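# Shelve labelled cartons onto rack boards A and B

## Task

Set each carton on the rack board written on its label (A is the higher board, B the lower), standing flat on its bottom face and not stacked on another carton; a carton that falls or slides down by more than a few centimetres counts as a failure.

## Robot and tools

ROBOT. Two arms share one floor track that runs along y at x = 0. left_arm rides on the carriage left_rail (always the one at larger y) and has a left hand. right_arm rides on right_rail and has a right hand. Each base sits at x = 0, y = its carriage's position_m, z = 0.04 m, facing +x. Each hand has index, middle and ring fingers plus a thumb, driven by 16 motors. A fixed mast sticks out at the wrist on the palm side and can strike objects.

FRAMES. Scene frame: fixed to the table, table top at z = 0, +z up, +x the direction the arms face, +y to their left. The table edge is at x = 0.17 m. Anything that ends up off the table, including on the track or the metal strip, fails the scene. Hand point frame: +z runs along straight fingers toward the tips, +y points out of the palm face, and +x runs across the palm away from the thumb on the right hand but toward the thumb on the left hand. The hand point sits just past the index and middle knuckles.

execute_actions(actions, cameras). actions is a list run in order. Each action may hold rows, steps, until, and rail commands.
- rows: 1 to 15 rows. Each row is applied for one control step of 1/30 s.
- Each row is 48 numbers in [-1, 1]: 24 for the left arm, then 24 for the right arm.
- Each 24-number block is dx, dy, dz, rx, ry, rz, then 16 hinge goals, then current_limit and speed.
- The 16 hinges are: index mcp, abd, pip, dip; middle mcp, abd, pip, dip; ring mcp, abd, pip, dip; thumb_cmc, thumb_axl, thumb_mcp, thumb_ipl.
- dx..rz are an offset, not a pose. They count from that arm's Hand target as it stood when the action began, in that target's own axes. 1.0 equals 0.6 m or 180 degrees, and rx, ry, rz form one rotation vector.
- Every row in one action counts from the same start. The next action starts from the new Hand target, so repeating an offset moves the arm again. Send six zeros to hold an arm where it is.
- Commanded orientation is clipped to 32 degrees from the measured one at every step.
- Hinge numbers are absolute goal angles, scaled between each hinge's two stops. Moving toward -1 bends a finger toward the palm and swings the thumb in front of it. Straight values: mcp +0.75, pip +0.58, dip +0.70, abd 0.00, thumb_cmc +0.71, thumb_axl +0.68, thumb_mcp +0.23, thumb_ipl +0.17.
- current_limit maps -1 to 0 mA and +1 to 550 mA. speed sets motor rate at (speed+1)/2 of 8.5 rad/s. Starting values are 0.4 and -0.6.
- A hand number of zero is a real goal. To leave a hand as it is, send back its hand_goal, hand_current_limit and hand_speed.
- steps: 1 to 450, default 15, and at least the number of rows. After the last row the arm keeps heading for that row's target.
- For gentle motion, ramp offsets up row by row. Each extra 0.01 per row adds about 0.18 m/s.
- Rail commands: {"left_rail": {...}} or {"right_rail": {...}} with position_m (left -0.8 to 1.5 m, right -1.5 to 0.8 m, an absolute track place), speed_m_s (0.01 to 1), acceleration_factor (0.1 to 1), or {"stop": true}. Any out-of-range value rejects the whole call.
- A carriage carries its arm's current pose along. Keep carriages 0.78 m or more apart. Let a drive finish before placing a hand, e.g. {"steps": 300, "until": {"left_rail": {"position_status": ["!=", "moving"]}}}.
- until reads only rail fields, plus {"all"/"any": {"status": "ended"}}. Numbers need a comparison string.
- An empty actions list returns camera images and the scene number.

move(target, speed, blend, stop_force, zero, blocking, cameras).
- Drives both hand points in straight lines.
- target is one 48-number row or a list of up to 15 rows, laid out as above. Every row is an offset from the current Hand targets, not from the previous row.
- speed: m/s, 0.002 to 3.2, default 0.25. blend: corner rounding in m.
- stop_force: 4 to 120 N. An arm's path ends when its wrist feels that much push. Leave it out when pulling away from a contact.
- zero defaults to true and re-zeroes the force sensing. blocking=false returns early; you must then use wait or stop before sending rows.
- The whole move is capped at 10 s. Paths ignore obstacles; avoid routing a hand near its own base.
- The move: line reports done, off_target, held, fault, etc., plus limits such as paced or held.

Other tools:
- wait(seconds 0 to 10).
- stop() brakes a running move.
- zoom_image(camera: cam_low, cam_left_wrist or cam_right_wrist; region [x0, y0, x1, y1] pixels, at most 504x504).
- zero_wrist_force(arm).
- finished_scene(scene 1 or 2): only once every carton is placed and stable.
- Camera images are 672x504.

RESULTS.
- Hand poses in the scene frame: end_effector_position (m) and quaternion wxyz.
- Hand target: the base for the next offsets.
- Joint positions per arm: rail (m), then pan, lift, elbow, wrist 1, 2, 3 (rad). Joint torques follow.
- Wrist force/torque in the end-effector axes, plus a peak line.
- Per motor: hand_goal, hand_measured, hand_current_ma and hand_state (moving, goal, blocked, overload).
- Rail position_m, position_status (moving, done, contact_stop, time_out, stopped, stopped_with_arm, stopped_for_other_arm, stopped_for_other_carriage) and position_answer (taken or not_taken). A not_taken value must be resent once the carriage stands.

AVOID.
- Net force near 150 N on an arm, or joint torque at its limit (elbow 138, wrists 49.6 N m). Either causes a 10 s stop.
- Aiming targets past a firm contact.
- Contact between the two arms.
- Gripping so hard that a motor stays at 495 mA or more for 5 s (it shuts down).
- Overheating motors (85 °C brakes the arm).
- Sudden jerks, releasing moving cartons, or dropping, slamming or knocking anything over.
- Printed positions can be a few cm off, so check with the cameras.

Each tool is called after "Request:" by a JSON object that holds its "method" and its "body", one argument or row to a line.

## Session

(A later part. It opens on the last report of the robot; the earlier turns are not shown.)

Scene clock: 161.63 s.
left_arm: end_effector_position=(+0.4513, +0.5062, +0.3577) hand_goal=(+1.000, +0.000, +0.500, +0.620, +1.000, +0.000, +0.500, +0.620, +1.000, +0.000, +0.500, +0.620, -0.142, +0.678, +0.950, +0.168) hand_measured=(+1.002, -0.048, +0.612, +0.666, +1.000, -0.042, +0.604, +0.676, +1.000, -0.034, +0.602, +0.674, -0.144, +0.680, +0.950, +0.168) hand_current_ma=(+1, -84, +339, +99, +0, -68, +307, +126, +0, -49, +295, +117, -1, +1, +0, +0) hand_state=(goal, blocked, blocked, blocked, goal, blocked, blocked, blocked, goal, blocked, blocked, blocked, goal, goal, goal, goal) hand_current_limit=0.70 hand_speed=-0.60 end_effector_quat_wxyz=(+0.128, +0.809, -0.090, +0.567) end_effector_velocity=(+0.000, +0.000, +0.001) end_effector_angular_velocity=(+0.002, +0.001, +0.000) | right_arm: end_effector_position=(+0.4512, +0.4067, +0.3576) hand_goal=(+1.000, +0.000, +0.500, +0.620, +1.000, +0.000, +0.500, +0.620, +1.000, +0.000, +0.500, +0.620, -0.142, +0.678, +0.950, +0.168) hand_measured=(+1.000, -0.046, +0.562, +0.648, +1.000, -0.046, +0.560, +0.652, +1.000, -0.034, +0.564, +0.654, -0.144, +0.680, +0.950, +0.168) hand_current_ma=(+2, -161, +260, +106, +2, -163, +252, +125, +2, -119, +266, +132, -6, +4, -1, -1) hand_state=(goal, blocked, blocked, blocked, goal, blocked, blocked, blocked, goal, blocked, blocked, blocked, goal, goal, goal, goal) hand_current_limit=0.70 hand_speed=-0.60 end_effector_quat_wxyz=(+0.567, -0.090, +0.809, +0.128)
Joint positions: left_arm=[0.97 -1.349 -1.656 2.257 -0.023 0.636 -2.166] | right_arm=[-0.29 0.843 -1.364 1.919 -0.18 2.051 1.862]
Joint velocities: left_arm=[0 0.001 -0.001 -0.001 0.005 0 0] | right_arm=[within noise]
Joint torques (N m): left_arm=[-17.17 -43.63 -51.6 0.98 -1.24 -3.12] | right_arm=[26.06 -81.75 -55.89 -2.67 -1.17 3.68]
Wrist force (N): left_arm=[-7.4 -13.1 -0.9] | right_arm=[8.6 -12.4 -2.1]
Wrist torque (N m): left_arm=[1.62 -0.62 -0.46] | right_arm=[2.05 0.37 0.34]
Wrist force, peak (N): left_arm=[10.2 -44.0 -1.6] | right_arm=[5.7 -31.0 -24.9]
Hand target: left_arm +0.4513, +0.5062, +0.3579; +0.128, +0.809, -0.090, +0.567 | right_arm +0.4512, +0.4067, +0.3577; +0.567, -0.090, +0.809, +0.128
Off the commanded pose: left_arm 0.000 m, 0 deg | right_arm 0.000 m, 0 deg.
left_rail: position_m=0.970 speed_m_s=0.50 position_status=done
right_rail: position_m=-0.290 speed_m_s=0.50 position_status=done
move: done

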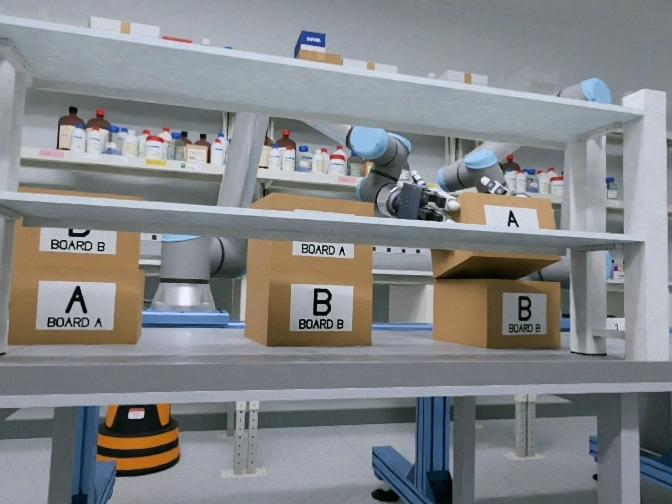

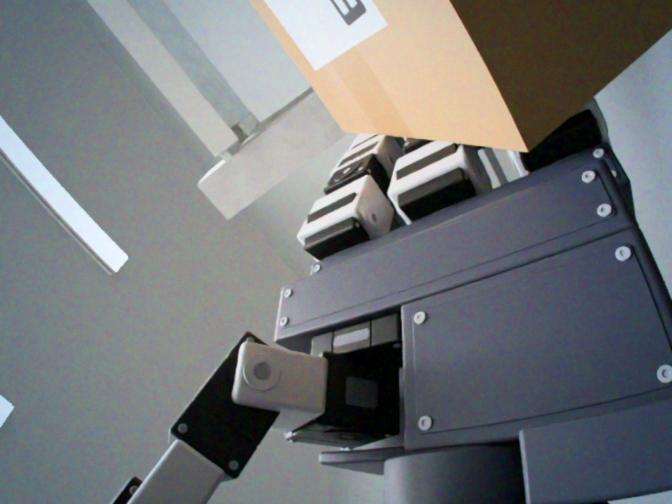

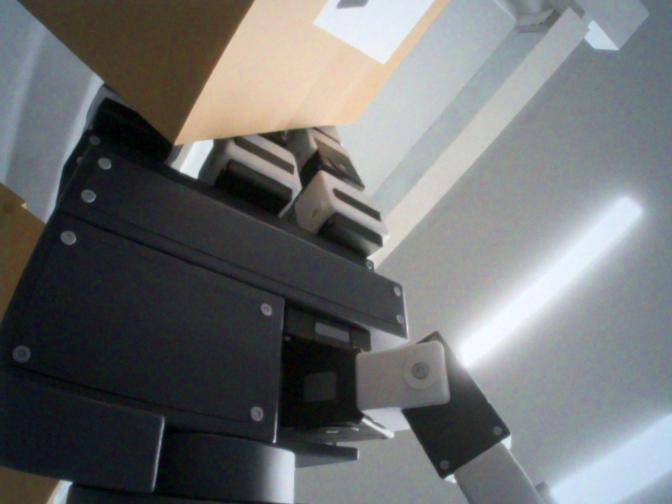

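Request:
{"method": "move", "body": {
  "target": [
    [0,0.00317,0.00103,0,0,0,1,0,0.5,0.62,1,0,0.5,0.62,1,0,0.5,0.62,-0.143,0.678,0.95,0.168,0.7,-0.6,0,0.00317,0.00103,0,0,0,1,0,0.5,0.62,1,0,0.5,0.62,1,0,0.5,0.62,-0.143,0.678,0.95,0.168,0.7,-0.6]
  ],
  "speed": 0.02,
  "cameras": ["cam_low","cam_left_wrist","cam_right_wrist"]
}}

Scene clock: 166.57 s.
left_arm: end_effector_position=(+0.4514, +0.5047, +0.3578) hand_goal=(+1.000, +0.000, +0.500, +0.620, +1.000, +0.000, +0.500, +0.620, +1.000, +0.000, +0.500, +0.620, -0.142, +0.678, +0.950, +0.168) hand_measured=(+1.002, -0.048, +0.612, +0.666, +1.002, -0.042, +0.600, +0.676, +1.002, -0.034, +0.602, +0.674, -0.144, +0.680, +0.950, +0.168) hand_current_ma=(+1, -85, +339, +98, +2, -69, +292, +126, +1, -49, +295, +117, -1, +1, +0, +0) hand_state=(goal, blocked, blocked, blocked, goal, blocked, blocked, blocked, goal, blocked, blocked, blocked, goal, goal, goal, goal) hand_current_limit=0.70 hand_speed=-0.60 end_effector_quat_wxyz=(+0.128, +0.809, -0.090, +0.567) | right_arm: end_effector_position=(+0.4512, +0.4083, +0.3577) hand_goal=(+1.000, +0.000, +0.500, +0.620, +1.000, +0.000, +0.500, +0.620, +1.000, +0.000, +0.500, +0.620, -0.142, +0.678, +0.950, +0.168) hand_measured=(+1.000, -0.046, +0.566, +0.648, +1.000, -0.048, +0.564, +0.652, +1.000, -0.034, +0.566, +0.654, -0.144, +0.680, +0.950, +0.168) hand_current_ma=(+2, -165, +283, +108, +3, -167, +270, +128, +2, -119, +281, +134, -6, +4, -1, -1) hand_state=(goal, blocked, blocked, blocked, goal, blocked, blocked, blocked, goal, blocked, blocked, blocked, goal, goal, goal, goal) hand_current_limit=0.70 hand_speed=-0.60 end_effector_quat_wxyz=(+0.567, -0.090, +0.809, +0.128)
Joint positions: left_arm=[0.97 -1.35 -1.653 2.254 -0.022 0.635 -2.167] | right_arm=[-0.29 0.845 -1.361 1.915 -0.178 2.053 1.863]
Joint torques (N m): left_arm=[-53.6 0.16 -75.39 -11.52 12.12 -4.29] | right_arm=[51.23 -31.05 -74.24 -12.85 -14.04 5.51]
Wrist force (N): left_arm=[5.5 -69.8 -18.7] | right_arm=[-1.7 -67.1 -34.8]
Wrist torque (N m): left_arm=[4.10 -1.73 2.72] | right_arm=[4.28 2.45 -4.01]
Wrist force, peak (N): left_arm=[5.5 -69.8 -18.7] | right_arm=[-1.7 -67.1 -34.8]
Hand target: left_arm +0.4513, +0.5043, +0.3579; +0.128, +0.809, -0.090, +0.567 | right_arm +0.4512, +0.4086, +0.3577; +0.567, -0.090, +0.809, +0.128
Off the commanded pose: left_arm 0.000 m, 0 deg | right_arm 0.000 m, 0 deg.
left_rail: position_m=0.970 speed_m_s=0.50 position_status=done
right_rail: position_m=-0.290 speed_m_s=0.50 position_status=done
move: done

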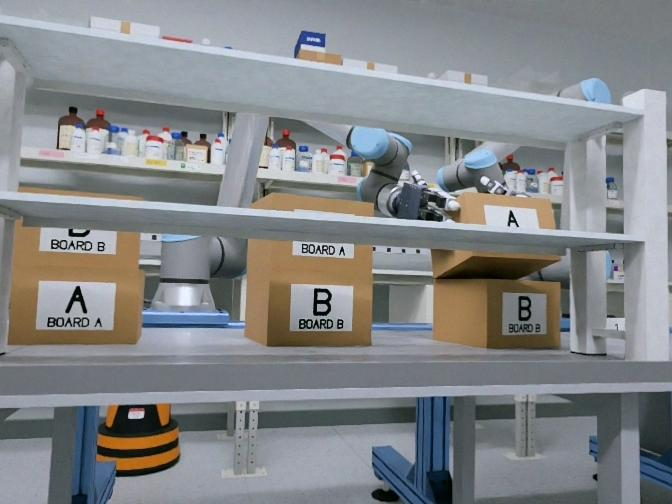

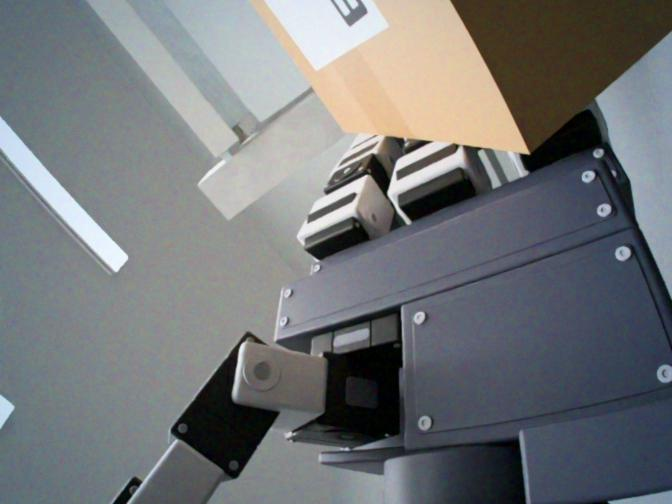

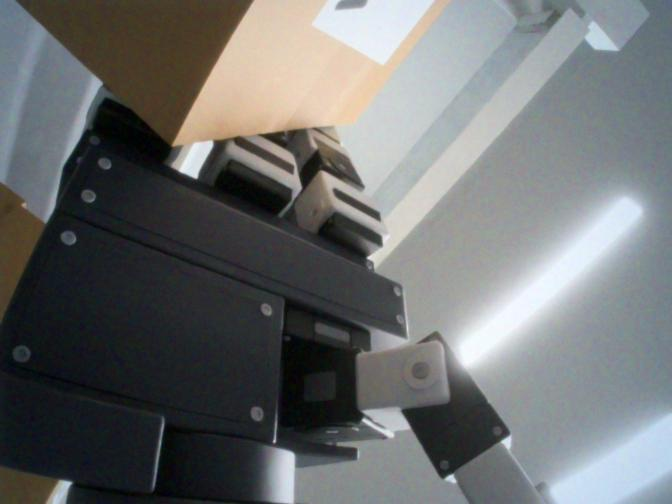

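Request:
{"method": "move", "body": {
  "target": [
    [0,-0.0022,-0.0007,0,0,0,1,0,0.5,0.62,1,0,0.5,0.62,1,0,0.5,0.62,-0.143,0.678,0.95,0.168,0.7,-0.6,0,-0.0022,-0.0007,0,0,0,1,0,0.5,0.62,1,0,0.5,0.62,1,0,0.5,0.62,-0.143,0.678,0.95,0.168,0.7,-0.6],
    [-0.0893,-0.0129,0.0301,0,0,0,1,0,0.5,0.62,1,0,0.5,0.62,1,0,0.5,0.62,-0.143,0.678,0.95,0.168,0.7,-0.6,0.0893,-0.0129,0.0301,0,0,0,1,0,0.5,0.62,1,0,0.5,0.62,1,0,0.5,0.62,-0.143,0.678,0.95,0.168,0.7,-0.6]
  ],
  "speed": [0.01, 0.03],
  "stop_force": 30,
  "cameras": ["cam_low","cam_left_wrist","cam_right_wrist"]
}}

Scene clock: 186.30 s.
left_arm: end_effector_position=(+0.4514, +0.5060, +0.3008) hand_goal=(+1.000, +0.000, +0.500, +0.620, +1.000, +0.000, +0.500, +0.620, +1.000, +0.000, +0.500, +0.620, -0.142, +0.678, +0.950, +0.168) hand_measured=(+1.002, +0.048, +0.606, +0.666, +1.002, +0.046, +0.600, +0.676, +1.000, +0.034, +0.602, +0.668, -0.144, +0.680, +0.950, +0.168) hand_current_ma=(+1, +81, +313, +98, +0, +81, +289, +126, +0, +49, +295, +101, -1, +1, +0, +0) hand_state=(goal, blocked, blocked, blocked, goal, blocked, blocked, blocked, goal, blocked, blocked, blocked, goal, goal, goal, goal) hand_current_limit=0.70 hand_speed=-0.60 end_effector_quat_wxyz=(+0.128, +0.809, -0.090, +0.567) | right_arm: end_effector_position=(+0.4512, +0.4069, +0.3007) hand_goal=(+1.000, +0.000, +0.500, +0.620, +1.000, +0.000, +0.500, +0.620, +1.000, +0.000, +0.500, +0.620, -0.142, +0.678, +0.950, +0.168) hand_measured=(+1.000, +0.026, +0.568, +0.652, +1.000, +0.040, +0.566, +0.654, +1.000, +0.042, +0.568, +0.654, -0.144, +0.680, +0.950, +0.168) hand_current_ma=(+2, +86, +288, +124, +3, +142, +275, +137, +2, +145, +290, +134, -6, +4, -1, -1) hand_state=(goal, blocked, blocked, blocked, goal, blocked, blocked, blocked, goal, blocked, blocked, blocked, goal, goal, goal, goal) hand_current_limit=0.70 hand_speed=-0.60 end_effector_quat_wxyz=(+0.567, -0.090, +0.809, +0.128)
Joint positions: left_arm=[0.97 -1.349 -1.579 2.312 -0.155 0.636 -2.165] | right_arm=[-0.29 0.843 -1.306 1.965 -0.284 2.051 1.863]
Joint torques (N m): left_arm=[-5.99 2.38 -31.82 -6.85 12.64 4.95] | right_arm=[-6.54 -33.45 -29.29 -3.95 -8.09 -2.19]
Wrist force (N): left_arm=[17.8 -33.0 -18.0] | right_arm=[-8.9 -17.0 -10.4]
Wrist torque (N m): left_arm=[3.03 1.00 1.26] | right_arm=[2.41 -0.65 -1.59]
Wrist force, peak (N): left_arm=[10.6 -93.7 -26.4] | right_arm=[-3.0 -87.9 -45.3]
Hand target: left_arm +0.4514, +0.5060, +0.3008; +0.128, +0.809, -0.090, +0.567 | right_arm +0.4512, +0.4069, +0.3007; +0.567, -0.090, +0.809, +0.128
Off the commanded pose: left_arm 0.000 m, 0 deg | right_arm 0.000 m, 0 deg.
left_rail: position_m=0.970 speed_m_s=0.50 position_status=done
right_rail: position_m=-0.290 speed_m_s=0.50 position_status=done
move: done

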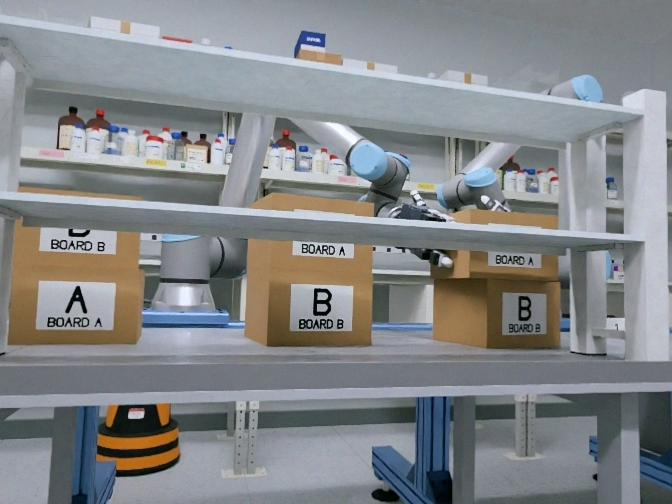

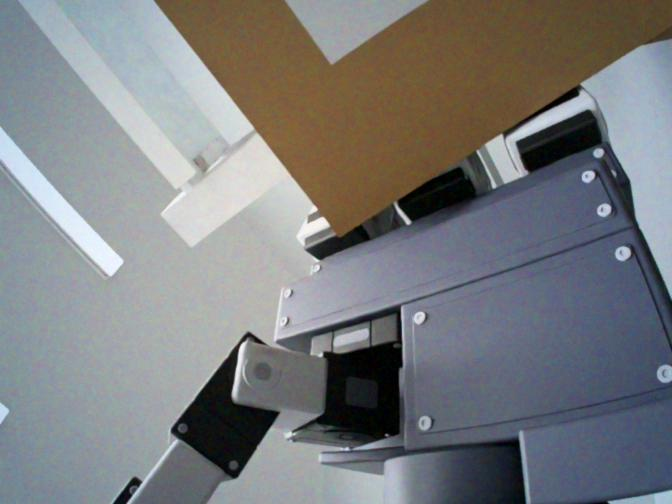

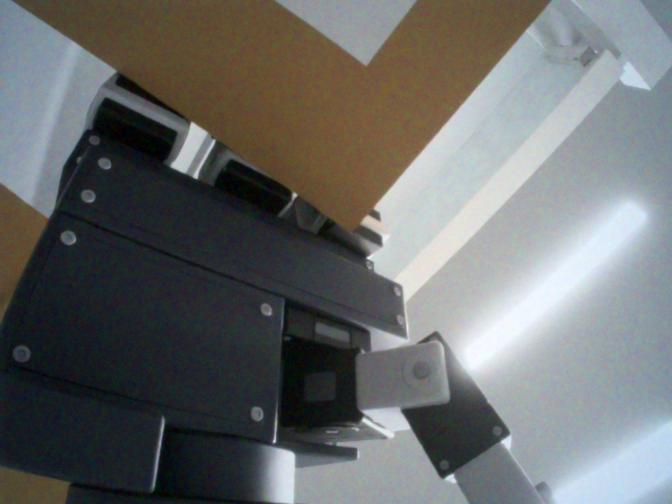

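Request:
{"method": "move", "body": {
  "target": [
    [0,0.0063,0.0021,0,0,0,1,0,0.5,0.62,1,0,0.5,0.62,1,0,0.5,0.62,-0.143,0.678,0.95,0.168,0.7,-0.6,0,0.0063,0.0021,0,0,0,1,0,0.5,0.62,1,0,0.5,0.62,1,0,0.5,0.62,-0.143,0.678,0.95,0.168,0.7,-0.6]
  ],
  "speed": 0.005,
  "stop_force": 25,
  "cameras": ["cam_low","cam_left_wrist","cam_right_wrist"]
}}

Scene clock: 191.33 s.
left_arm: end_effector_position=(+0.4515, +0.5054, +0.3007) hand_goal=(+1.000, +0.000, +0.500, +0.620, +1.000, +0.000, +0.500, +0.620, +1.000, +0.000, +0.500, +0.620, -0.142, +0.678, +0.950, +0.168) hand_measured=(+1.002, +0.048, +0.604, +0.666, +1.002, +0.048, +0.600, +0.676, +1.000, +0.034, +0.602, +0.668, -0.144, +0.680, +0.950, +0.168) hand_current_ma=(+1, +84, +307, +98, +0, +81, +289, +126, +0, +49, +295, +100, -1, +1, +0, +0) hand_state=(goal, blocked, blocked, blocked, goal, blocked, blocked, blocked, goal, blocked, blocked, blocked, goal, goal, goal, goal) hand_current_limit=0.70 hand_speed=-0.60 end_effector_quat_wxyz=(+0.128, +0.809, -0.090, +0.567) | right_arm: end_effector_position=(+0.4513, +0.4075, +0.3006) hand_goal=(+1.000, +0.000, +0.500, +0.620, +1.000, +0.000, +0.500, +0.620, +1.000, +0.000, +0.500, +0.620, -0.142, +0.678, +0.950, +0.168) hand_measured=(+1.000, +0.026, +0.568, +0.652, +1.000, +0.042, +0.566, +0.654, +1.000, +0.044, +0.568, +0.654, -0.144, +0.680, +0.950, +0.168) hand_current_ma=(+2, +89, +288, +124, +3, +147, +275, +137, +2, +150, +290, +134, -6, +4, -1, -1) hand_state=(goal, blocked, blocked, blocked, goal, blocked, blocked, blocked, goal, blocked, blocked, blocked, goal, goal, goal, goal) hand_current_limit=0.70 hand_speed=-0.60 end_effector_quat_wxyz=(+0.567, -0.090, +0.809, +0.128)
Joint positions: left_arm=[0.97 -1.349 -1.578 2.311 -0.155 0.636 -2.166] | right_arm=[-0.29 0.844 -1.305 1.964 -0.283 2.052 1.863]
Joint torques (N m): left_arm=[-19.06 -24.96 -43.29 -11.19 18.36 5.54] | right_arm=[2.98 -60 -40.56 -7.57 -13.35 -1.76]
Wrist force (N): left_arm=[22.9 -56.7 -33.4] | right_arm=[-14.4 -43.6 -30.3]
Wrist torque (N m): left_arm=[4.36 0.99 1.61] | right_arm=[3.87 0.18 -3.06]
Wrist force, peak (N): left_arm=[25.1 -60.3 -35.9] | right_arm=[-14.5 -43.8 -33.3]
Hand target: left_arm +0.4515, +0.5054, +0.3007; +0.128, +0.809, -0.090, +0.567 (not the last commanded pose) | right_arm +0.4513, +0.4075, +0.3006; +0.567, -0.090, +0.809, +0.128 (not the last commanded pose)
Off the commanded pose: left_arm 0.003 m, 0 deg | right_arm 0.003 m, 0 deg.
left_rail: position_m=0.970 speed_m_s=0.50 position_status=done
right_rail: position_m=-0.290 speed_m_s=0.50 position_status=done
move: contact (left_arm, right_arm)

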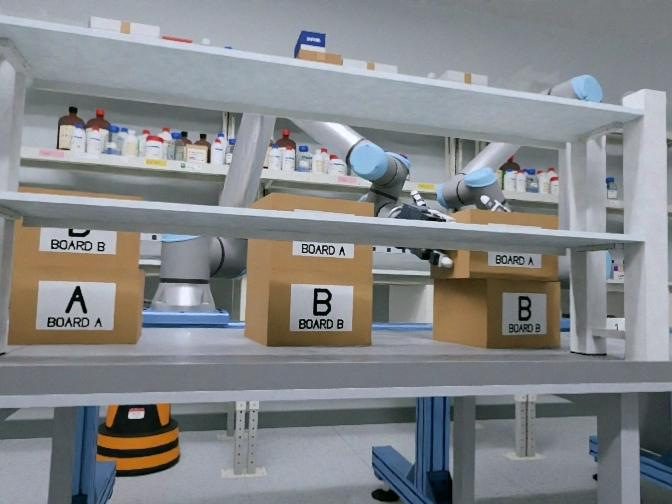

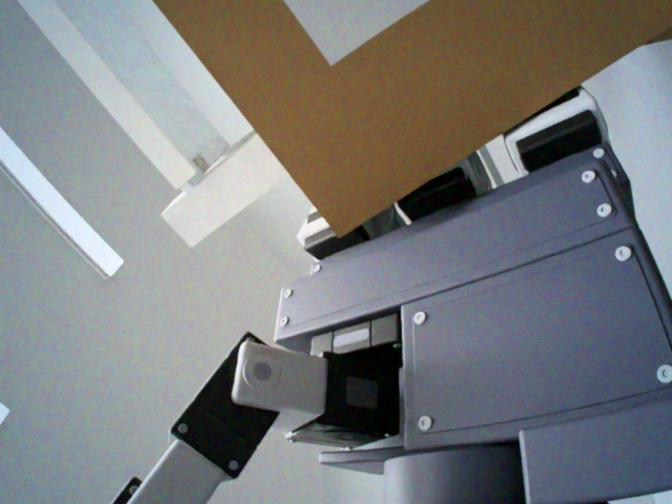

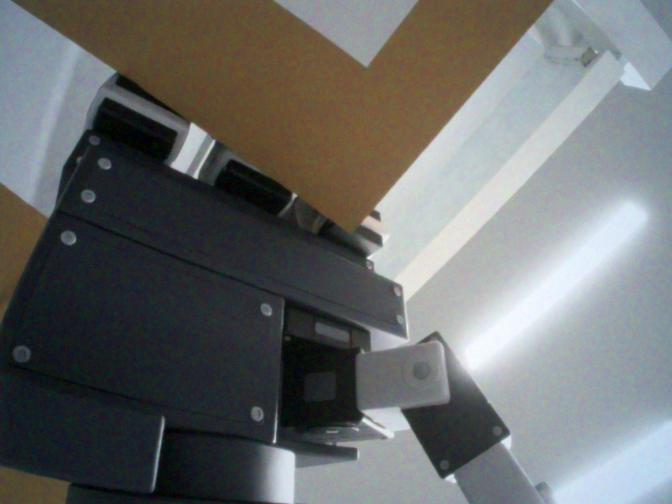

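Request:
{"method": "move", "body": {
  "target": [
    [0.0313,0.0038,-0.0108,0,0,0,1,0,0.5,0.62,1,0,0.5,0.62,1,0,0.5,0.62,-0.143,0.678,0.95,0.168,0.7,-0.6,-0.0313,0.0038,-0.0108,0,0,0,1,0,0.5,0.62,1,0,0.5,0.62,1,0,0.5,0.62,-0.143,0.678,0.95,0.168,0.7,-0.6]
  ],
  "speed": 0.03,
  "cameras": ["cam_low","cam_left_wrist","cam_right_wrist"]
}}

Scene clock: 194.57 s.
left_arm: end_effector_position=(+0.4515, +0.5053, +0.3206) hand_goal=(+1.000, +0.000, +0.500, +0.620, +1.000, +0.000, +0.500, +0.620, +1.000, +0.000, +0.500, +0.620, -0.142, +0.678, +0.950, +0.168) hand_measured=(+1.002, +0.002, +0.604, +0.666, +1.002, +0.002, +0.600, +0.676, +1.000, -0.010, +0.602, +0.668, -0.144, +0.680, +0.950, +0.168) hand_current_ma=(+1, +0, +307, +98, +0, +1, +289, +126, +0, -10, +295, +100, -1, +1, +0, +0) hand_state=(goal, goal, blocked, blocked, goal, goal, blocked, blocked, goal, goal, blocked, blocked, goal, goal, goal, goal) hand_current_limit=0.70 hand_speed=-0.60 end_effector_quat_wxyz=(+0.128, +0.809, -0.090, +0.567) | right_arm: end_effector_position=(+0.4513, +0.4077, +0.3204) hand_goal=(+1.000, +0.000, +0.500, +0.620, +1.000, +0.000, +0.500, +0.620, +1.000, +0.000, +0.500, +0.620, -0.142, +0.678, +0.950, +0.168) hand_measured=(+1.000, -0.018, +0.568, +0.652, +1.000, -0.004, +0.566, +0.654, +1.000, -0.006, +0.568, +0.654, -0.144, +0.680, +0.950, +0.168) hand_current_ma=(+2, -57, +288, +124, +3, -13, +275, +137, +2, -16, +290, +134, -6, +4, -1, -1) hand_state=(goal, goal, blocked, blocked, goal, goal, blocked, blocked, goal, goal, blocked, blocked, goal, goal, goal, goal) hand_current_limit=0.70 hand_speed=-0.60 end_effector_quat_wxyz=(+0.567, -0.090, +0.809, +0.128)
Joint positions: left_arm=[0.97 -1.349 -1.606 2.293 -0.108 0.636 -2.166] | right_arm=[-0.29 0.844 -1.326 1.949 -0.247 2.053 1.863]
Joint torques (N m): left_arm=[-37.31 -45.69 -69.98 -5.82 6.79 -2.65] | right_arm=[42.83 -81.7 -71.96 -9.1 -8.83 3.48]
Wrist force (N): left_arm=[-5.1 -50.2 -9.7] | right_arm=[11.9 -48.7 -16.3]
Wrist torque (N m): left_arm=[2.48 -0.69 -0.02] | right_arm=[2.65 0.60 -0.25]
Wrist force, peak (N): left_arm=[22.8 -57.1 -33.2] | right_arm=[-14.9 -44.0 -30.9]
Hand target: left_arm +0.4515, +0.5053, +0.3207; +0.128, +0.809, -0.090, +0.567 | right_arm +0.4513, +0.4077, +0.3206; +0.567, -0.090, +0.809, +0.128
Off the commanded pose: left_arm 0.000 m, 0 deg | right_arm 0.000 m, 0 deg.
left_rail: position_m=0.970 speed_m_s=0.50 position_status=done
right_rail: position_m=-0.290 speed_m_s=0.50 position_status=done
move: done

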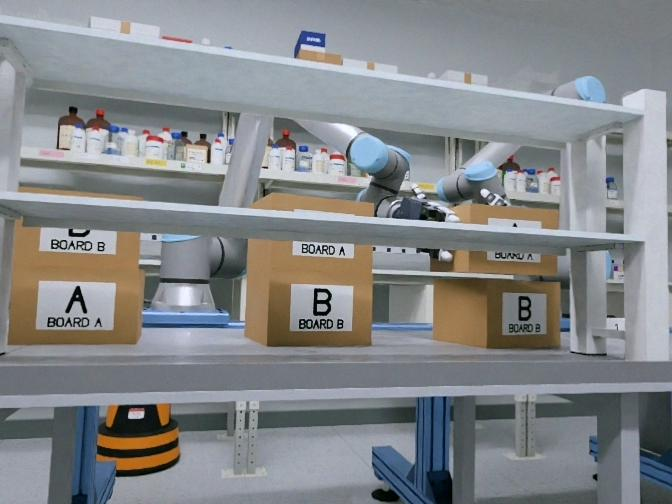

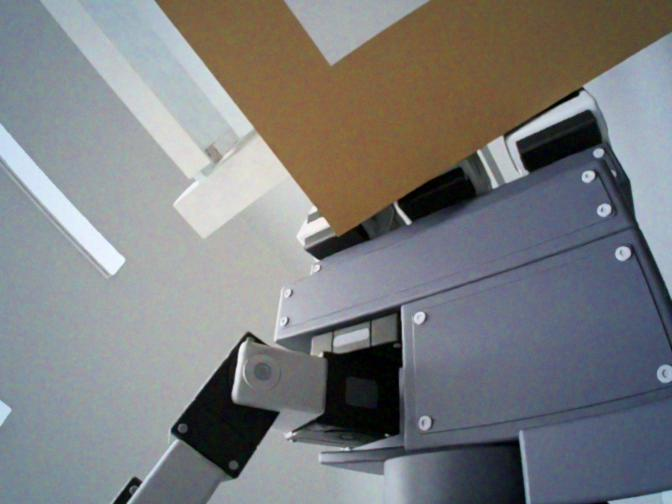

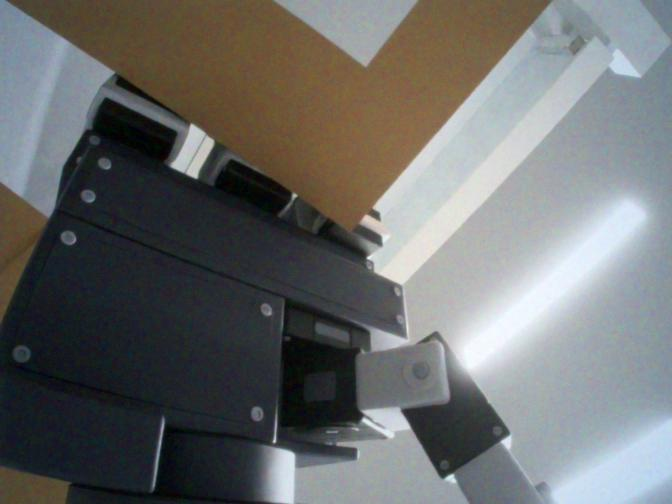

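Request:
{"method": "move", "body": {
  "target": [
    [0.0626,0.0088,-0.0211,0,0,0,1,0,0.5,0.62,1,0,0.5,0.62,1,0,0.5,0.62,-0.143,0.678,0.95,0.168,0.7,-0.6,-0.0626,0.0088,-0.0211,0,0,0,1,0,0.5,0.62,1,0,0.5,0.62,1,0,0.5,0.62,-0.143,0.678,0.95,0.168,0.7,-0.6]
  ],
  "speed": 0.03,
  "cameras": ["cam_low","cam_left_wrist","cam_right_wrist"]
}}

Scene clock: 198.53 s.
left_arm: end_effector_position=(+0.4514, +0.5042, +0.3605) hand_goal=(+1.000, +0.000, +0.500, +0.620, +1.000, +0.000, +0.500, +0.620, +1.000, +0.000, +0.500, +0.620, -0.142, +0.678, +0.950, +0.168) hand_measured=(+1.002, +0.002, +0.604, +0.666, +1.002, +0.002, +0.600, +0.676, +1.000, -0.010, +0.602, +0.668, -0.144, +0.680, +0.950, +0.168) hand_current_ma=(+1, +0, +306, +98, +1, +1, +289, +126, +0, -10, +295, +100, -1, +1, +0, +0) hand_state=(goal, goal, blocked, blocked, goal, goal, blocked, blocked, goal, goal, blocked, blocked, goal, goal, goal, goal) hand_current_limit=0.70 hand_speed=-0.60 end_effector_quat_wxyz=(+0.128, +0.809, -0.090, +0.567) | right_arm: end_effector_position=(+0.4513, +0.4087, +0.3603) hand_goal=(+1.000, +0.000, +0.500, +0.620, +1.000, +0.000, +0.500, +0.620, +1.000, +0.000, +0.500, +0.620, -0.142, +0.678, +0.950, +0.168) hand_measured=(+1.000, -0.018, +0.568, +0.652, +1.000, -0.004, +0.566, +0.654, +1.000, -0.006, +0.568, +0.654, -0.144, +0.680, +0.950, +0.168) hand_current_ma=(+2, -57, +288, +124, +3, -13, +275, +137, +2, -16, +290, +134, -6, +4, -1, -1) hand_state=(goal, goal, blocked, blocked, goal, goal, blocked, blocked, goal, goal, blocked, blocked, goal, goal, goal, goal) hand_current_limit=0.70 hand_speed=-0.60 end_effector_quat_wxyz=(+0.567, -0.090, +0.809, +0.128)
Joint positions: left_arm=[0.97 -1.35 -1.655 2.251 -0.016 0.635 -2.166] | right_arm=[-0.29 0.845 -1.363 1.912 -0.173 2.054 1.863]
Joint torques (N m): left_arm=[-70.94 -29.43 -98.96 -16.68 18.79 -2.24] | right_arm=[70.33 -74.71 -96.74 -18.16 -21.41 3.77]
Wrist force (N): left_arm=[-3.5 -106.2 -25.1] | right_arm=[13.3 -105.6 -37.8]
Wrist torque (N m): left_arm=[3.73 -1.30 1.38] | right_arm=[3.63 0.98 -1.66]
Wrist force, peak (N): left_arm=[-3.5 -106.2 -25.1] | right_arm=[13.3 -105.6 -37.8]
Hand target: left_arm +0.4514, +0.5041, +0.3607; +0.128, +0.809, -0.090, +0.567 | right_arm +0.4513, +0.4088, +0.3605; +0.567, -0.090, +0.809, +0.128
Off the commanded pose: left_arm 0.000 m, 0 deg | right_arm 0.000 m, 0 deg.
left_rail: position_m=0.970 speed_m_s=0.50 position_status=done
right_rail: position_m=-0.290 speed_m_s=0.50 position_status=done
move: done

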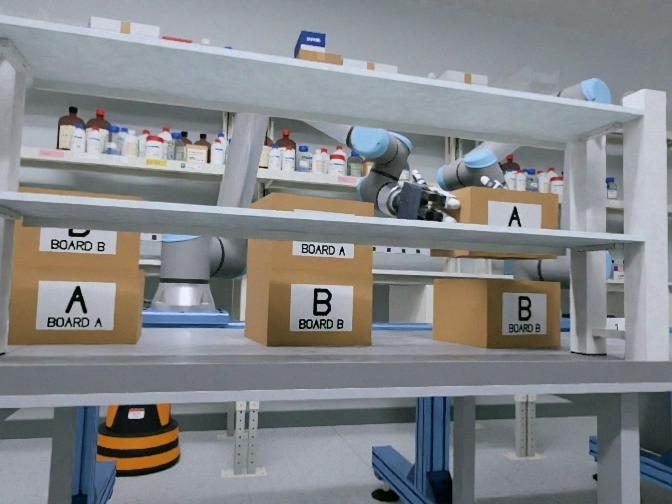

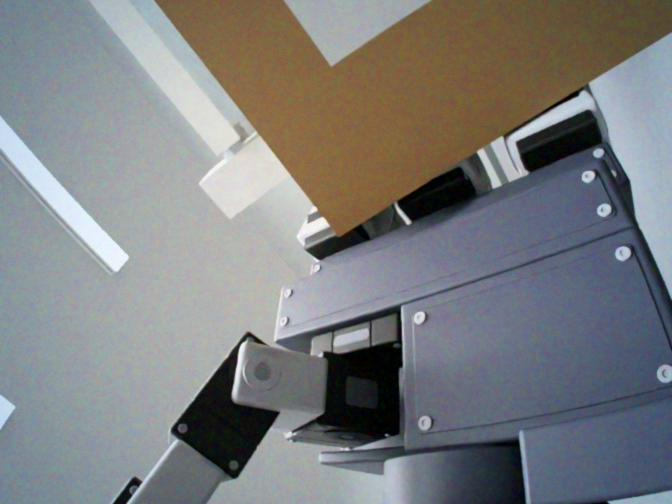

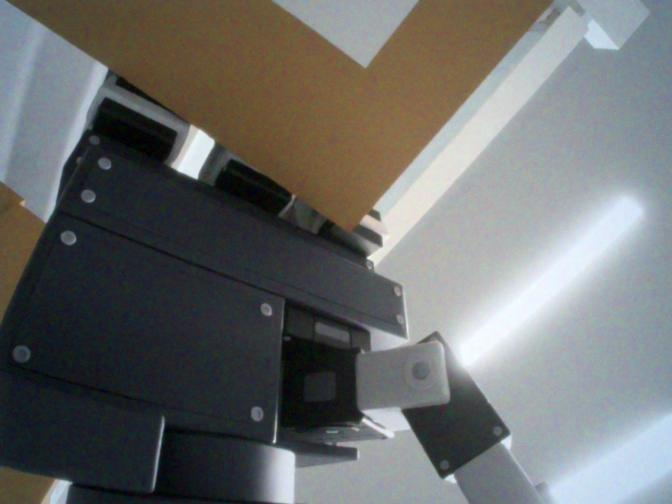

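Request:
{"method": "move", "body": {
  "target": [
    [0.2349,0.0729,-0.0662,0,0,0,1,0,0.5,0.62,1,0,0.5,0.62,1,0,0.5,0.62,-0.143,0.678,0.95,0.168,0.7,-0.6,-0.2349,-0.0222,-0.0971,0,0,0,1,0,0.5,0.62,1,0,0.5,0.62,1,0,0.5,0.62,-0.143,0.678,0.95,0.168,0.7,-0.6],
    [0.5032,0.2141,-0.0883,0,0,0,1,0,0.5,0.62,1,0,0.5,0.62,1,0,0.5,0.62,-0.143,0.678,0.95,0.168,0.7,-0.6,-0.5032,-0.1235,-0.198,0,0,0,1,0,0.5,0.62,1,0,0.5,0.62,1,0,0.5,0.62,-0.143,0.678,0.95,0.168,0.7,-0.6]
  ],
  "speed": 0.055,
  "blend": [0.03, 0],
  "cameras": ["cam_low","cam_left_wrist"]
}}

Scene clock: 212.33 s.
left_arm: end_effector_position=(+0.4698, +0.3982, +0.6750) hand_goal=(+1.000, +0.000, +0.500, +0.620, +1.000, +0.000, +0.500, +0.620, +1.000, +0.000, +0.500, +0.620, -0.142, +0.678, +0.950, +0.168) hand_measured=(+1.002, +0.000, +0.604, +0.666, +1.002, +0.002, +0.600, +0.676, +1.002, -0.010, +0.602, +0.668, -0.144, +0.680, +0.950, +0.168) hand_current_ma=(+1, +0, +304, +98, +1, +1, +289, +126, +1, -10, +295, +100, -1, +1, +0, +0) hand_state=(goal, goal, blocked, blocked, goal, goal, blocked, blocked, goal, goal, blocked, blocked, goal, goal, goal, goal) hand_current_limit=0.70 hand_speed=-0.60 end_effector_quat_wxyz=(+0.128, +0.809, -0.090, +0.567) | right_arm: end_effector_position=(+0.4698, +0.3020, +0.6750) hand_goal=(+1.000, +0.000, +0.500, +0.620, +1.000, +0.000, +0.500, +0.620, +1.000, +0.000, +0.500, +0.620, -0.142, +0.678, +0.950, +0.168) hand_measured=(+1.000, -0.018, +0.568, +0.652, +1.000, -0.004, +0.566, +0.654, +1.000, -0.006, +0.568, +0.654, -0.144, +0.680, +0.950, +0.168) hand_current_ma=(+2, -57, +288, +124, +3, -13, +275, +137, +2, -16, +290, +133, -6, +4, -1, -1) hand_state=(goal, goal, blocked, blocked, goal, goal, blocked, blocked, goal, goal, blocked, blocked, goal, goal, goal, goal) hand_current_limit=0.70 hand_speed=-0.60 end_effector_quat_wxyz=(+0.567, -0.090, +0.809, +0.128)
Joint positions: left_arm=[0.97 -1.361 -1.642 1.655 0.575 0.626 -2.177] | right_arm=[-0.29 0.673 -1.654 1.643 0.361 1.893 1.797]
Joint torques (N m): left_arm=[-51.25 31.4 -70.02 -15.7 24.38 -2.59] | right_arm=[37.45 -35.19 -77.12 -17.18 -26.38 -1.56]
Wrist force (N): left_arm=[0.0 -105.6 -24.0] | right_arm=[17.3 -105.0 -36.9]
Wrist torque (N m): left_arm=[3.88 -1.24 1.32] | right_arm=[3.66 1.08 -2.03]
Wrist force, peak (N): left_arm=[-4.5 -112.3 -27.7] | right_arm=[13.3 -112.0 -38.5]
Hand target: left_arm +0.4698, +0.3981, +0.6752; +0.128, +0.809, -0.090, +0.567 | right_arm +0.4698, +0.3019, +0.6752; +0.567, -0.090, +0.809, +0.128
Off the commanded pose: left_arm 0.000 m, 0 deg | right_arm 0.000 m, 0 deg.
left_rail: position_m=0.970 speed_m_s=0.50 position_status=done
right_rail: position_m=-0.290 speed_m_s=0.50 position_status=done
move: done
Images, in order (width x height): cam_low 672x504, cam_left_wrist 672x504.

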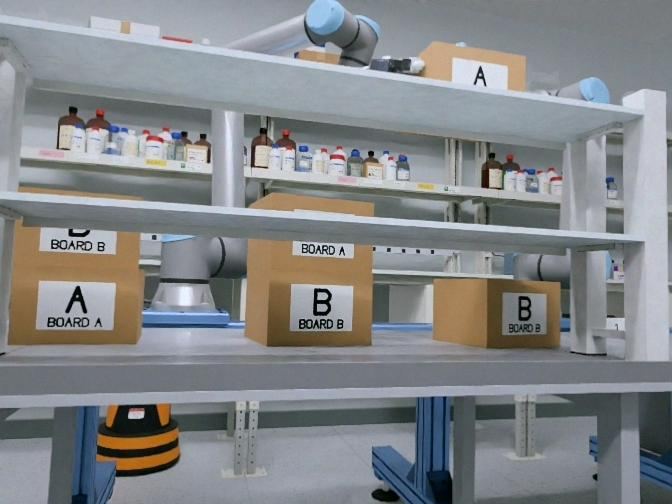

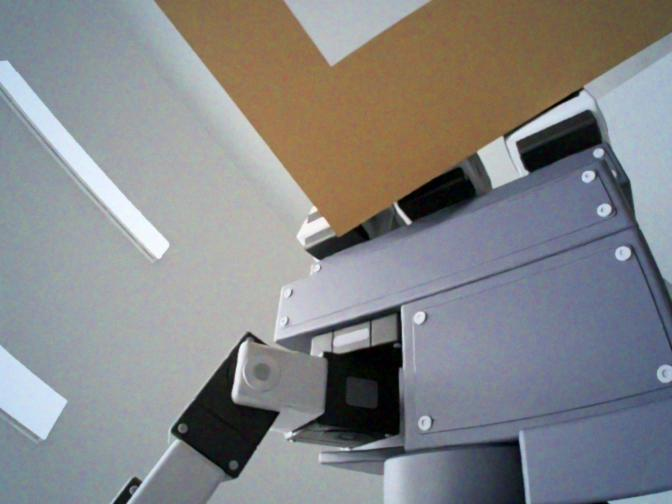

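Request:
{"method": "move", "body": {
  "target": [
    [0.1465,-0.1253,0.3825,0,0,0,1,0,0.5,0.62,1,0,0.5,0.62,1,0,0.5,0.62,-0.143,0.678,0.95,0.168,0.7,-0.6,-0.1465,-0.1253,0.3825,0,0,0,1,0,0.5,0.62,1,0,0.5,0.62,1,0,0.5,0.62,-0.143,0.678,0.95,0.168,0.7,-0.6]
  ],
  "speed": 0.055,
  "cameras": ["cam_low"]
}}

Scene clock: 220.37 s.
left_arm: end_effector_position=(+0.7266, +0.3990, +0.6754) hand_goal=(+1.000, +0.000, +0.500, +0.620, +1.000, +0.000, +0.500, +0.620, +1.000, +0.000, +0.500, +0.620, -0.142, +0.678, +0.950, +0.168) hand_measured=(+1.002, +0.000, +0.604, +0.666, +1.002, +0.002, +0.600, +0.676, +1.002, -0.012, +0.602, +0.668, -0.144, +0.680, +0.950, +0.168) hand_current_ma=(+1, +0, +304, +98, +1, +1, +289, +126, +1, -11, +295, +100, -1, +1, +0, +0) hand_state=(goal, goal, blocked, blocked, goal, goal, blocked, blocked, goal, goal, blocked, blocked, goal, goal, goal, goal) hand_current_limit=0.70 hand_speed=-0.60 end_effector_quat_wxyz=(+0.128, +0.809, -0.090, +0.567) | right_arm: end_effector_position=(+0.7266, +0.3011, +0.6752) hand_goal=(+1.000, +0.000, +0.500, +0.620, +1.000, +0.000, +0.500, +0.620, +1.000, +0.000, +0.500, +0.620, -0.142, +0.678, +0.950, +0.168) hand_measured=(+1.000, -0.018, +0.568, +0.652, +1.000, -0.006, +0.566, +0.654, +1.000, -0.006, +0.568, +0.654, -0.144, +0.680, +0.950, +0.168) hand_current_ma=(+2, -59, +288, +124, +3, -15, +275, +137, +2, -19, +290, +133, -6, +4, -1, -1) hand_state=(goal, goal, blocked, blocked, goal, goal, blocked, blocked, goal, goal, blocked, blocked, goal, goal, goal, goal) hand_current_limit=0.70 hand_speed=-0.60 end_effector_quat_wxyz=(+0.567, -0.090, +0.809, +0.128)
Joint positions: left_arm=[0.97 -0.934 -1.376 1.351 0.419 1.005 -1.901] | right_arm=[-0.29 0.434 -1.365 1.334 0.364 1.667 1.715]
Joint torques (N m): left_arm=[-25.24 -33.82 -59.8 -4.86 14.04 4.59] | right_arm=[17.37 -48.59 -65.94 -6.83 -12.41 -2.17]
Wrist force (N): left_arm=[-3.2 -44.1 -4.8] | right_arm=[14.4 -42.0 -15.3]
Wrist torque (N m): left_arm=[2.52 -0.61 -0.07] | right_arm=[2.39 0.71 -0.30]
Wrist force, peak (N): left_arm=[-0.3 -107.0 -24.6] | right_arm=[17.0 -106.0 -37.1]
Hand target: left_arm +0.7268, +0.3989, +0.6754; +0.128, +0.809, -0.090, +0.567 | right_arm +0.7268, +0.3011, +0.6752; +0.567, -0.090, +0.809, +0.128
Off the commanded pose: left_arm 0.000 m, 0 deg | right_arm 0.000 m, 0 deg.
left_rail: position_m=0.970 speed_m_s=0.50 position_status=done
right_rail: position_m=-0.290 speed_m_s=0.50 position_status=done
move: done
Images, in order (width x height): cam_low 672x504.

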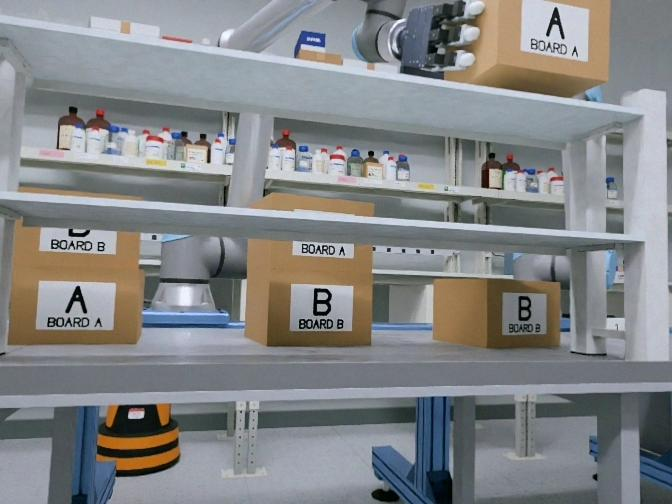

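Request:
{"method": "move", "body": {
  "target": [
    [-0.1253,-0.0141,0.0434,0,0,0,1,0,0.5,0.62,1,0,0.5,0.62,1,0,0.5,0.62,-0.143,0.678,0.95,0.168,0.7,-0.6,0.1253,-0.0141,0.0434,0,0,0,1,0,0.5,0.62,1,0,0.5,0.62,1,0,0.5,0.62,-0.143,0.678,0.95,0.168,0.7,-0.6]
  ],
  "speed": 0.02,
  "stop_force": 8,
  "cameras": ["cam_low"]
}}

Scene clock: 226.07 s.
left_arm: end_effector_position=(+0.7269, +0.3990, +0.6300) hand_goal=(+1.000, +0.000, +0.500, +0.620, +1.000, +0.000, +0.500, +0.620, +1.000, +0.000, +0.500, +0.620, -0.142, +0.678, +0.950, +0.168) hand_measured=(+1.002, +0.006, +0.604, +0.666, +1.002, +0.008, +0.600, +0.676, +1.000, -0.006, +0.602, +0.668, -0.144, +0.680, +0.950, +0.168) hand_current_ma=(+1, +4, +304, +98, +0, +6, +289, +126, +0, -5, +295, +100, -1, +1, +0, +0) hand_state=(goal, goal, blocked, blocked, goal, goal, blocked, blocked, goal, goal, blocked, blocked, goal, goal, goal, goal) hand_current_limit=0.70 hand_speed=-0.60 end_effector_quat_wxyz=(+0.128, +0.809, -0.090, +0.567) | right_arm: end_effector_position=(+0.7268, +0.3011, +0.6306) hand_goal=(+1.000, +0.000, +0.500, +0.620, +1.000, +0.000, +0.500, +0.620, +1.000, +0.000, +0.500, +0.620, -0.142, +0.678, +0.950, +0.168) hand_measured=(+1.000, -0.014, +0.568, +0.652, +1.000, -0.002, +0.566, +0.654, +1.000, -0.002, +0.568, +0.654, -0.144, +0.680, +0.950, +0.168) hand_current_ma=(+2, -45, +288, +124, +3, -3, +275, +137, +2, -6, +290, +133, -6, +4, -1, -1) hand_state=(goal, goal, blocked, blocked, goal, goal, blocked, blocked, goal, goal, blocked, blocked, goal, goal, goal, goal) hand_current_limit=0.70 hand_speed=-0.60 end_effector_quat_wxyz=(+0.567, -0.090, +0.809, +0.128)
Joint positions: left_arm=[0.97 -0.934 -1.374 1.429 0.34 1.006 -1.901] | right_arm=[-0.29 0.434 -1.364 1.411 0.287 1.667 1.715]
Joint torques (N m): left_arm=[-33.94 -43.4 -56.83 -3.59 13.48 1] | right_arm=[25.95 -62.75 -65.87 -5.92 -11.81 1.4]
Wrist force (N): left_arm=[1.1 -43.2 -6.5] | right_arm=[12.7 -43.3 -13.7]
Wrist torque (N m): left_arm=[2.23 0.06 -0.01] | right_arm=[2.54 0.36 -1.01]
Wrist force, peak (N): left_arm=[6.0 -46.5 -17.3] | right_arm=[15.0 -46.0 -16.4]
Hand target: left_arm +0.7269, +0.3990, +0.6301; +0.128, +0.809, -0.090, +0.567 (not the last commanded pose) | right_arm +0.7268, +0.3011, +0.6307; +0.567, -0.090, +0.809, +0.128 (not the last commanded pose)
Off the commanded pose: left_arm 0.035 m, 0 deg | right_arm 0.035 m, 0 deg.
left_rail: position_m=0.970 speed_m_s=0.50 position_status=done
right_rail: position_m=-0.290 speed_m_s=0.50 position_status=done
move: contact (left_arm, right_arm)
Images, in order (width x height): cam_low 672x504.

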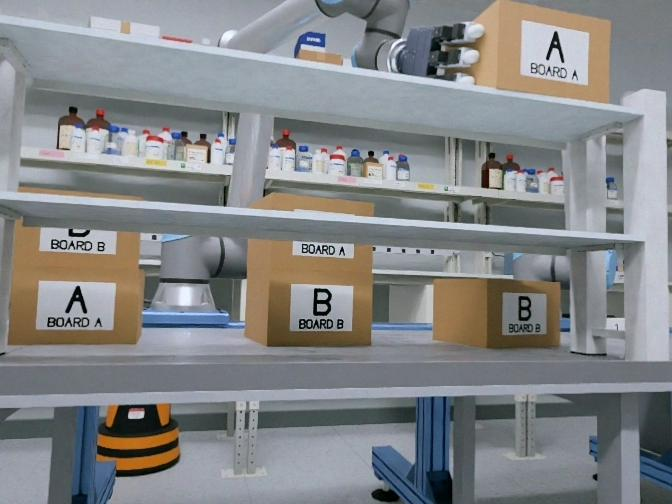

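Request:
{"method": "move", "body": {
  "target": [
    [-0.0094,-0.0011,0.0033,0,0,0,1,0,0.5,0.62,1,0,0.5,0.62,1,0,0.5,0.62,-0.143,0.678,0.95,0.168,0.7,-0.6,0.0094,-0.0011,0.0033,0,0,0,1,0,0.5,0.62,1,0,0.5,0.62,1,0,0.5,0.62,-0.143,0.678,0.95,0.168,0.7,-0.6]
  ],
  "speed": 0.01,
  "stop_force": 20,
  "cameras": ["cam_low"]
}}

Request:
{"method": "zoom_image", "body": {
  "camera": "cam_low",
  "region": [420, 0, 640, 160]
}}

Scene clock: 230.90 s.
left_arm: end_effector_position=(+0.7269, +0.3990, +0.6241) hand_goal=(+1.000, +0.000, +0.500, +0.620, +1.000, +0.000, +0.500, +0.620, +1.000, +0.000, +0.500, +0.620, -0.142, +0.678, +0.950, +0.168) hand_measured=(+1.002, +0.032, +0.602, +0.666, +1.000, +0.034, +0.600, +0.672, +1.000, +0.020, +0.598, +0.668, -0.144, +0.680, +0.950, +0.168) hand_current_ma=(+1, +45, +301, +95, +0, +51, +286, +112, +0, +24, +281, +100, -1, +1, +0, +0) hand_state=(goal, blocked, blocked, blocked, goal, blocked, blocked, blocked, goal, blocked, blocked, blocked, goal, goal, goal, goal) hand_current_limit=0.70 hand_speed=-0.60 end_effector_quat_wxyz=(+0.128, +0.809, -0.090, +0.567) | right_arm: end_effector_position=(+0.7268, +0.3011, +0.6247) hand_goal=(+1.000, +0.000, +0.500, +0.620, +1.000, +0.000, +0.500, +0.620, +1.000, +0.000, +0.500, +0.620, -0.142, +0.678, +0.950, +0.168) hand_measured=(+1.000, +0.012, +0.570, +0.652, +1.002, +0.026, +0.568, +0.654, +1.000, +0.028, +0.570, +0.656, -0.144, +0.680, +0.950, +0.168) hand_current_ma=(+2, +38, +294, +124, +3, +87, +286, +137, +2, +95, +302, +142, -6, +4, -1, -1) hand_state=(goal, goal, blocked, blocked, goal, blocked, blocked, blocked, goal, blocked, blocked, blocked, goal, goal, goal, goal) hand_current_limit=0.70 hand_speed=-0.60 end_effector_quat_wxyz=(+0.567, -0.090, +0.809, +0.128)
Joint positions: left_arm=[0.97 -0.933 -1.374 1.439 0.33 1.006 -1.901] | right_arm=[-0.29 0.434 -1.364 1.421 0.276 1.667 1.715]
Joint torques (N m): left_arm=[-22.2 -10.7 -32.03 -9.29 13.45 4.14] | right_arm=[19.88 -35.08 -40.61 -7.09 -12.68 2.01]
Wrist force (N): left_arm=[9.0 -40.2 -27.7] | right_arm=[-0.2 -39.3 -19.6]
Wrist torque (N m): left_arm=[3.35 0.94 0.92] | right_arm=[3.57 -0.43 -1.88]
Wrist force, peak (N): left_arm=[9.7 -41.0 -27.5] | right_arm=[12.6 -43.5 -13.6]
Hand target: left_arm +0.7269, +0.3990, +0.6240; +0.128, +0.809, -0.090, +0.567 | right_arm +0.7268, +0.3011, +0.6247; +0.567, -0.090, +0.809, +0.128
Off the commanded pose: left_arm 0.000 m, 0 deg | right_arm 0.000 m, 0 deg.
left_rail: position_m=0.970 speed_m_s=0.50 position_status=done
right_rail: position_m=-0.290 speed_m_s=0.50 position_status=done
move: done
Images, in order (width x height): cam_low 672x504.

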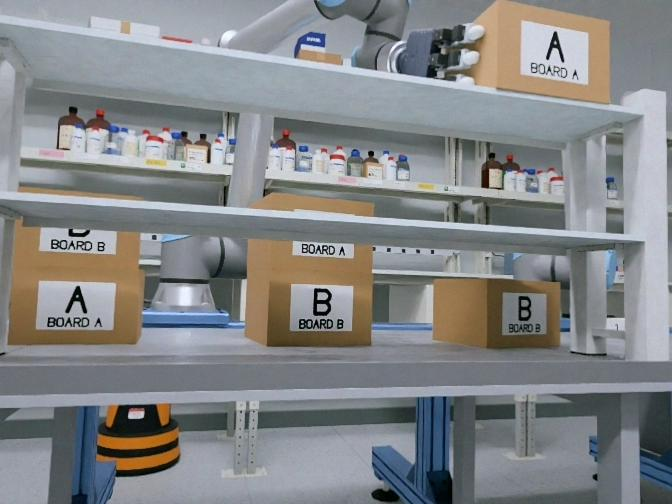

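Scaled by 2.291.

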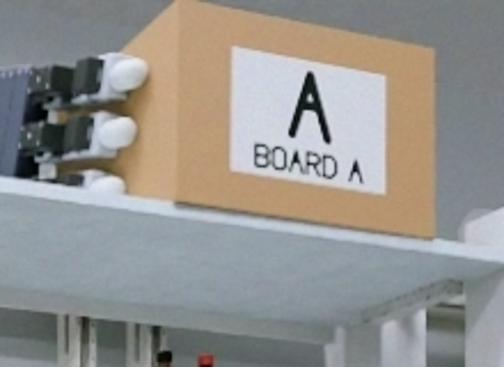

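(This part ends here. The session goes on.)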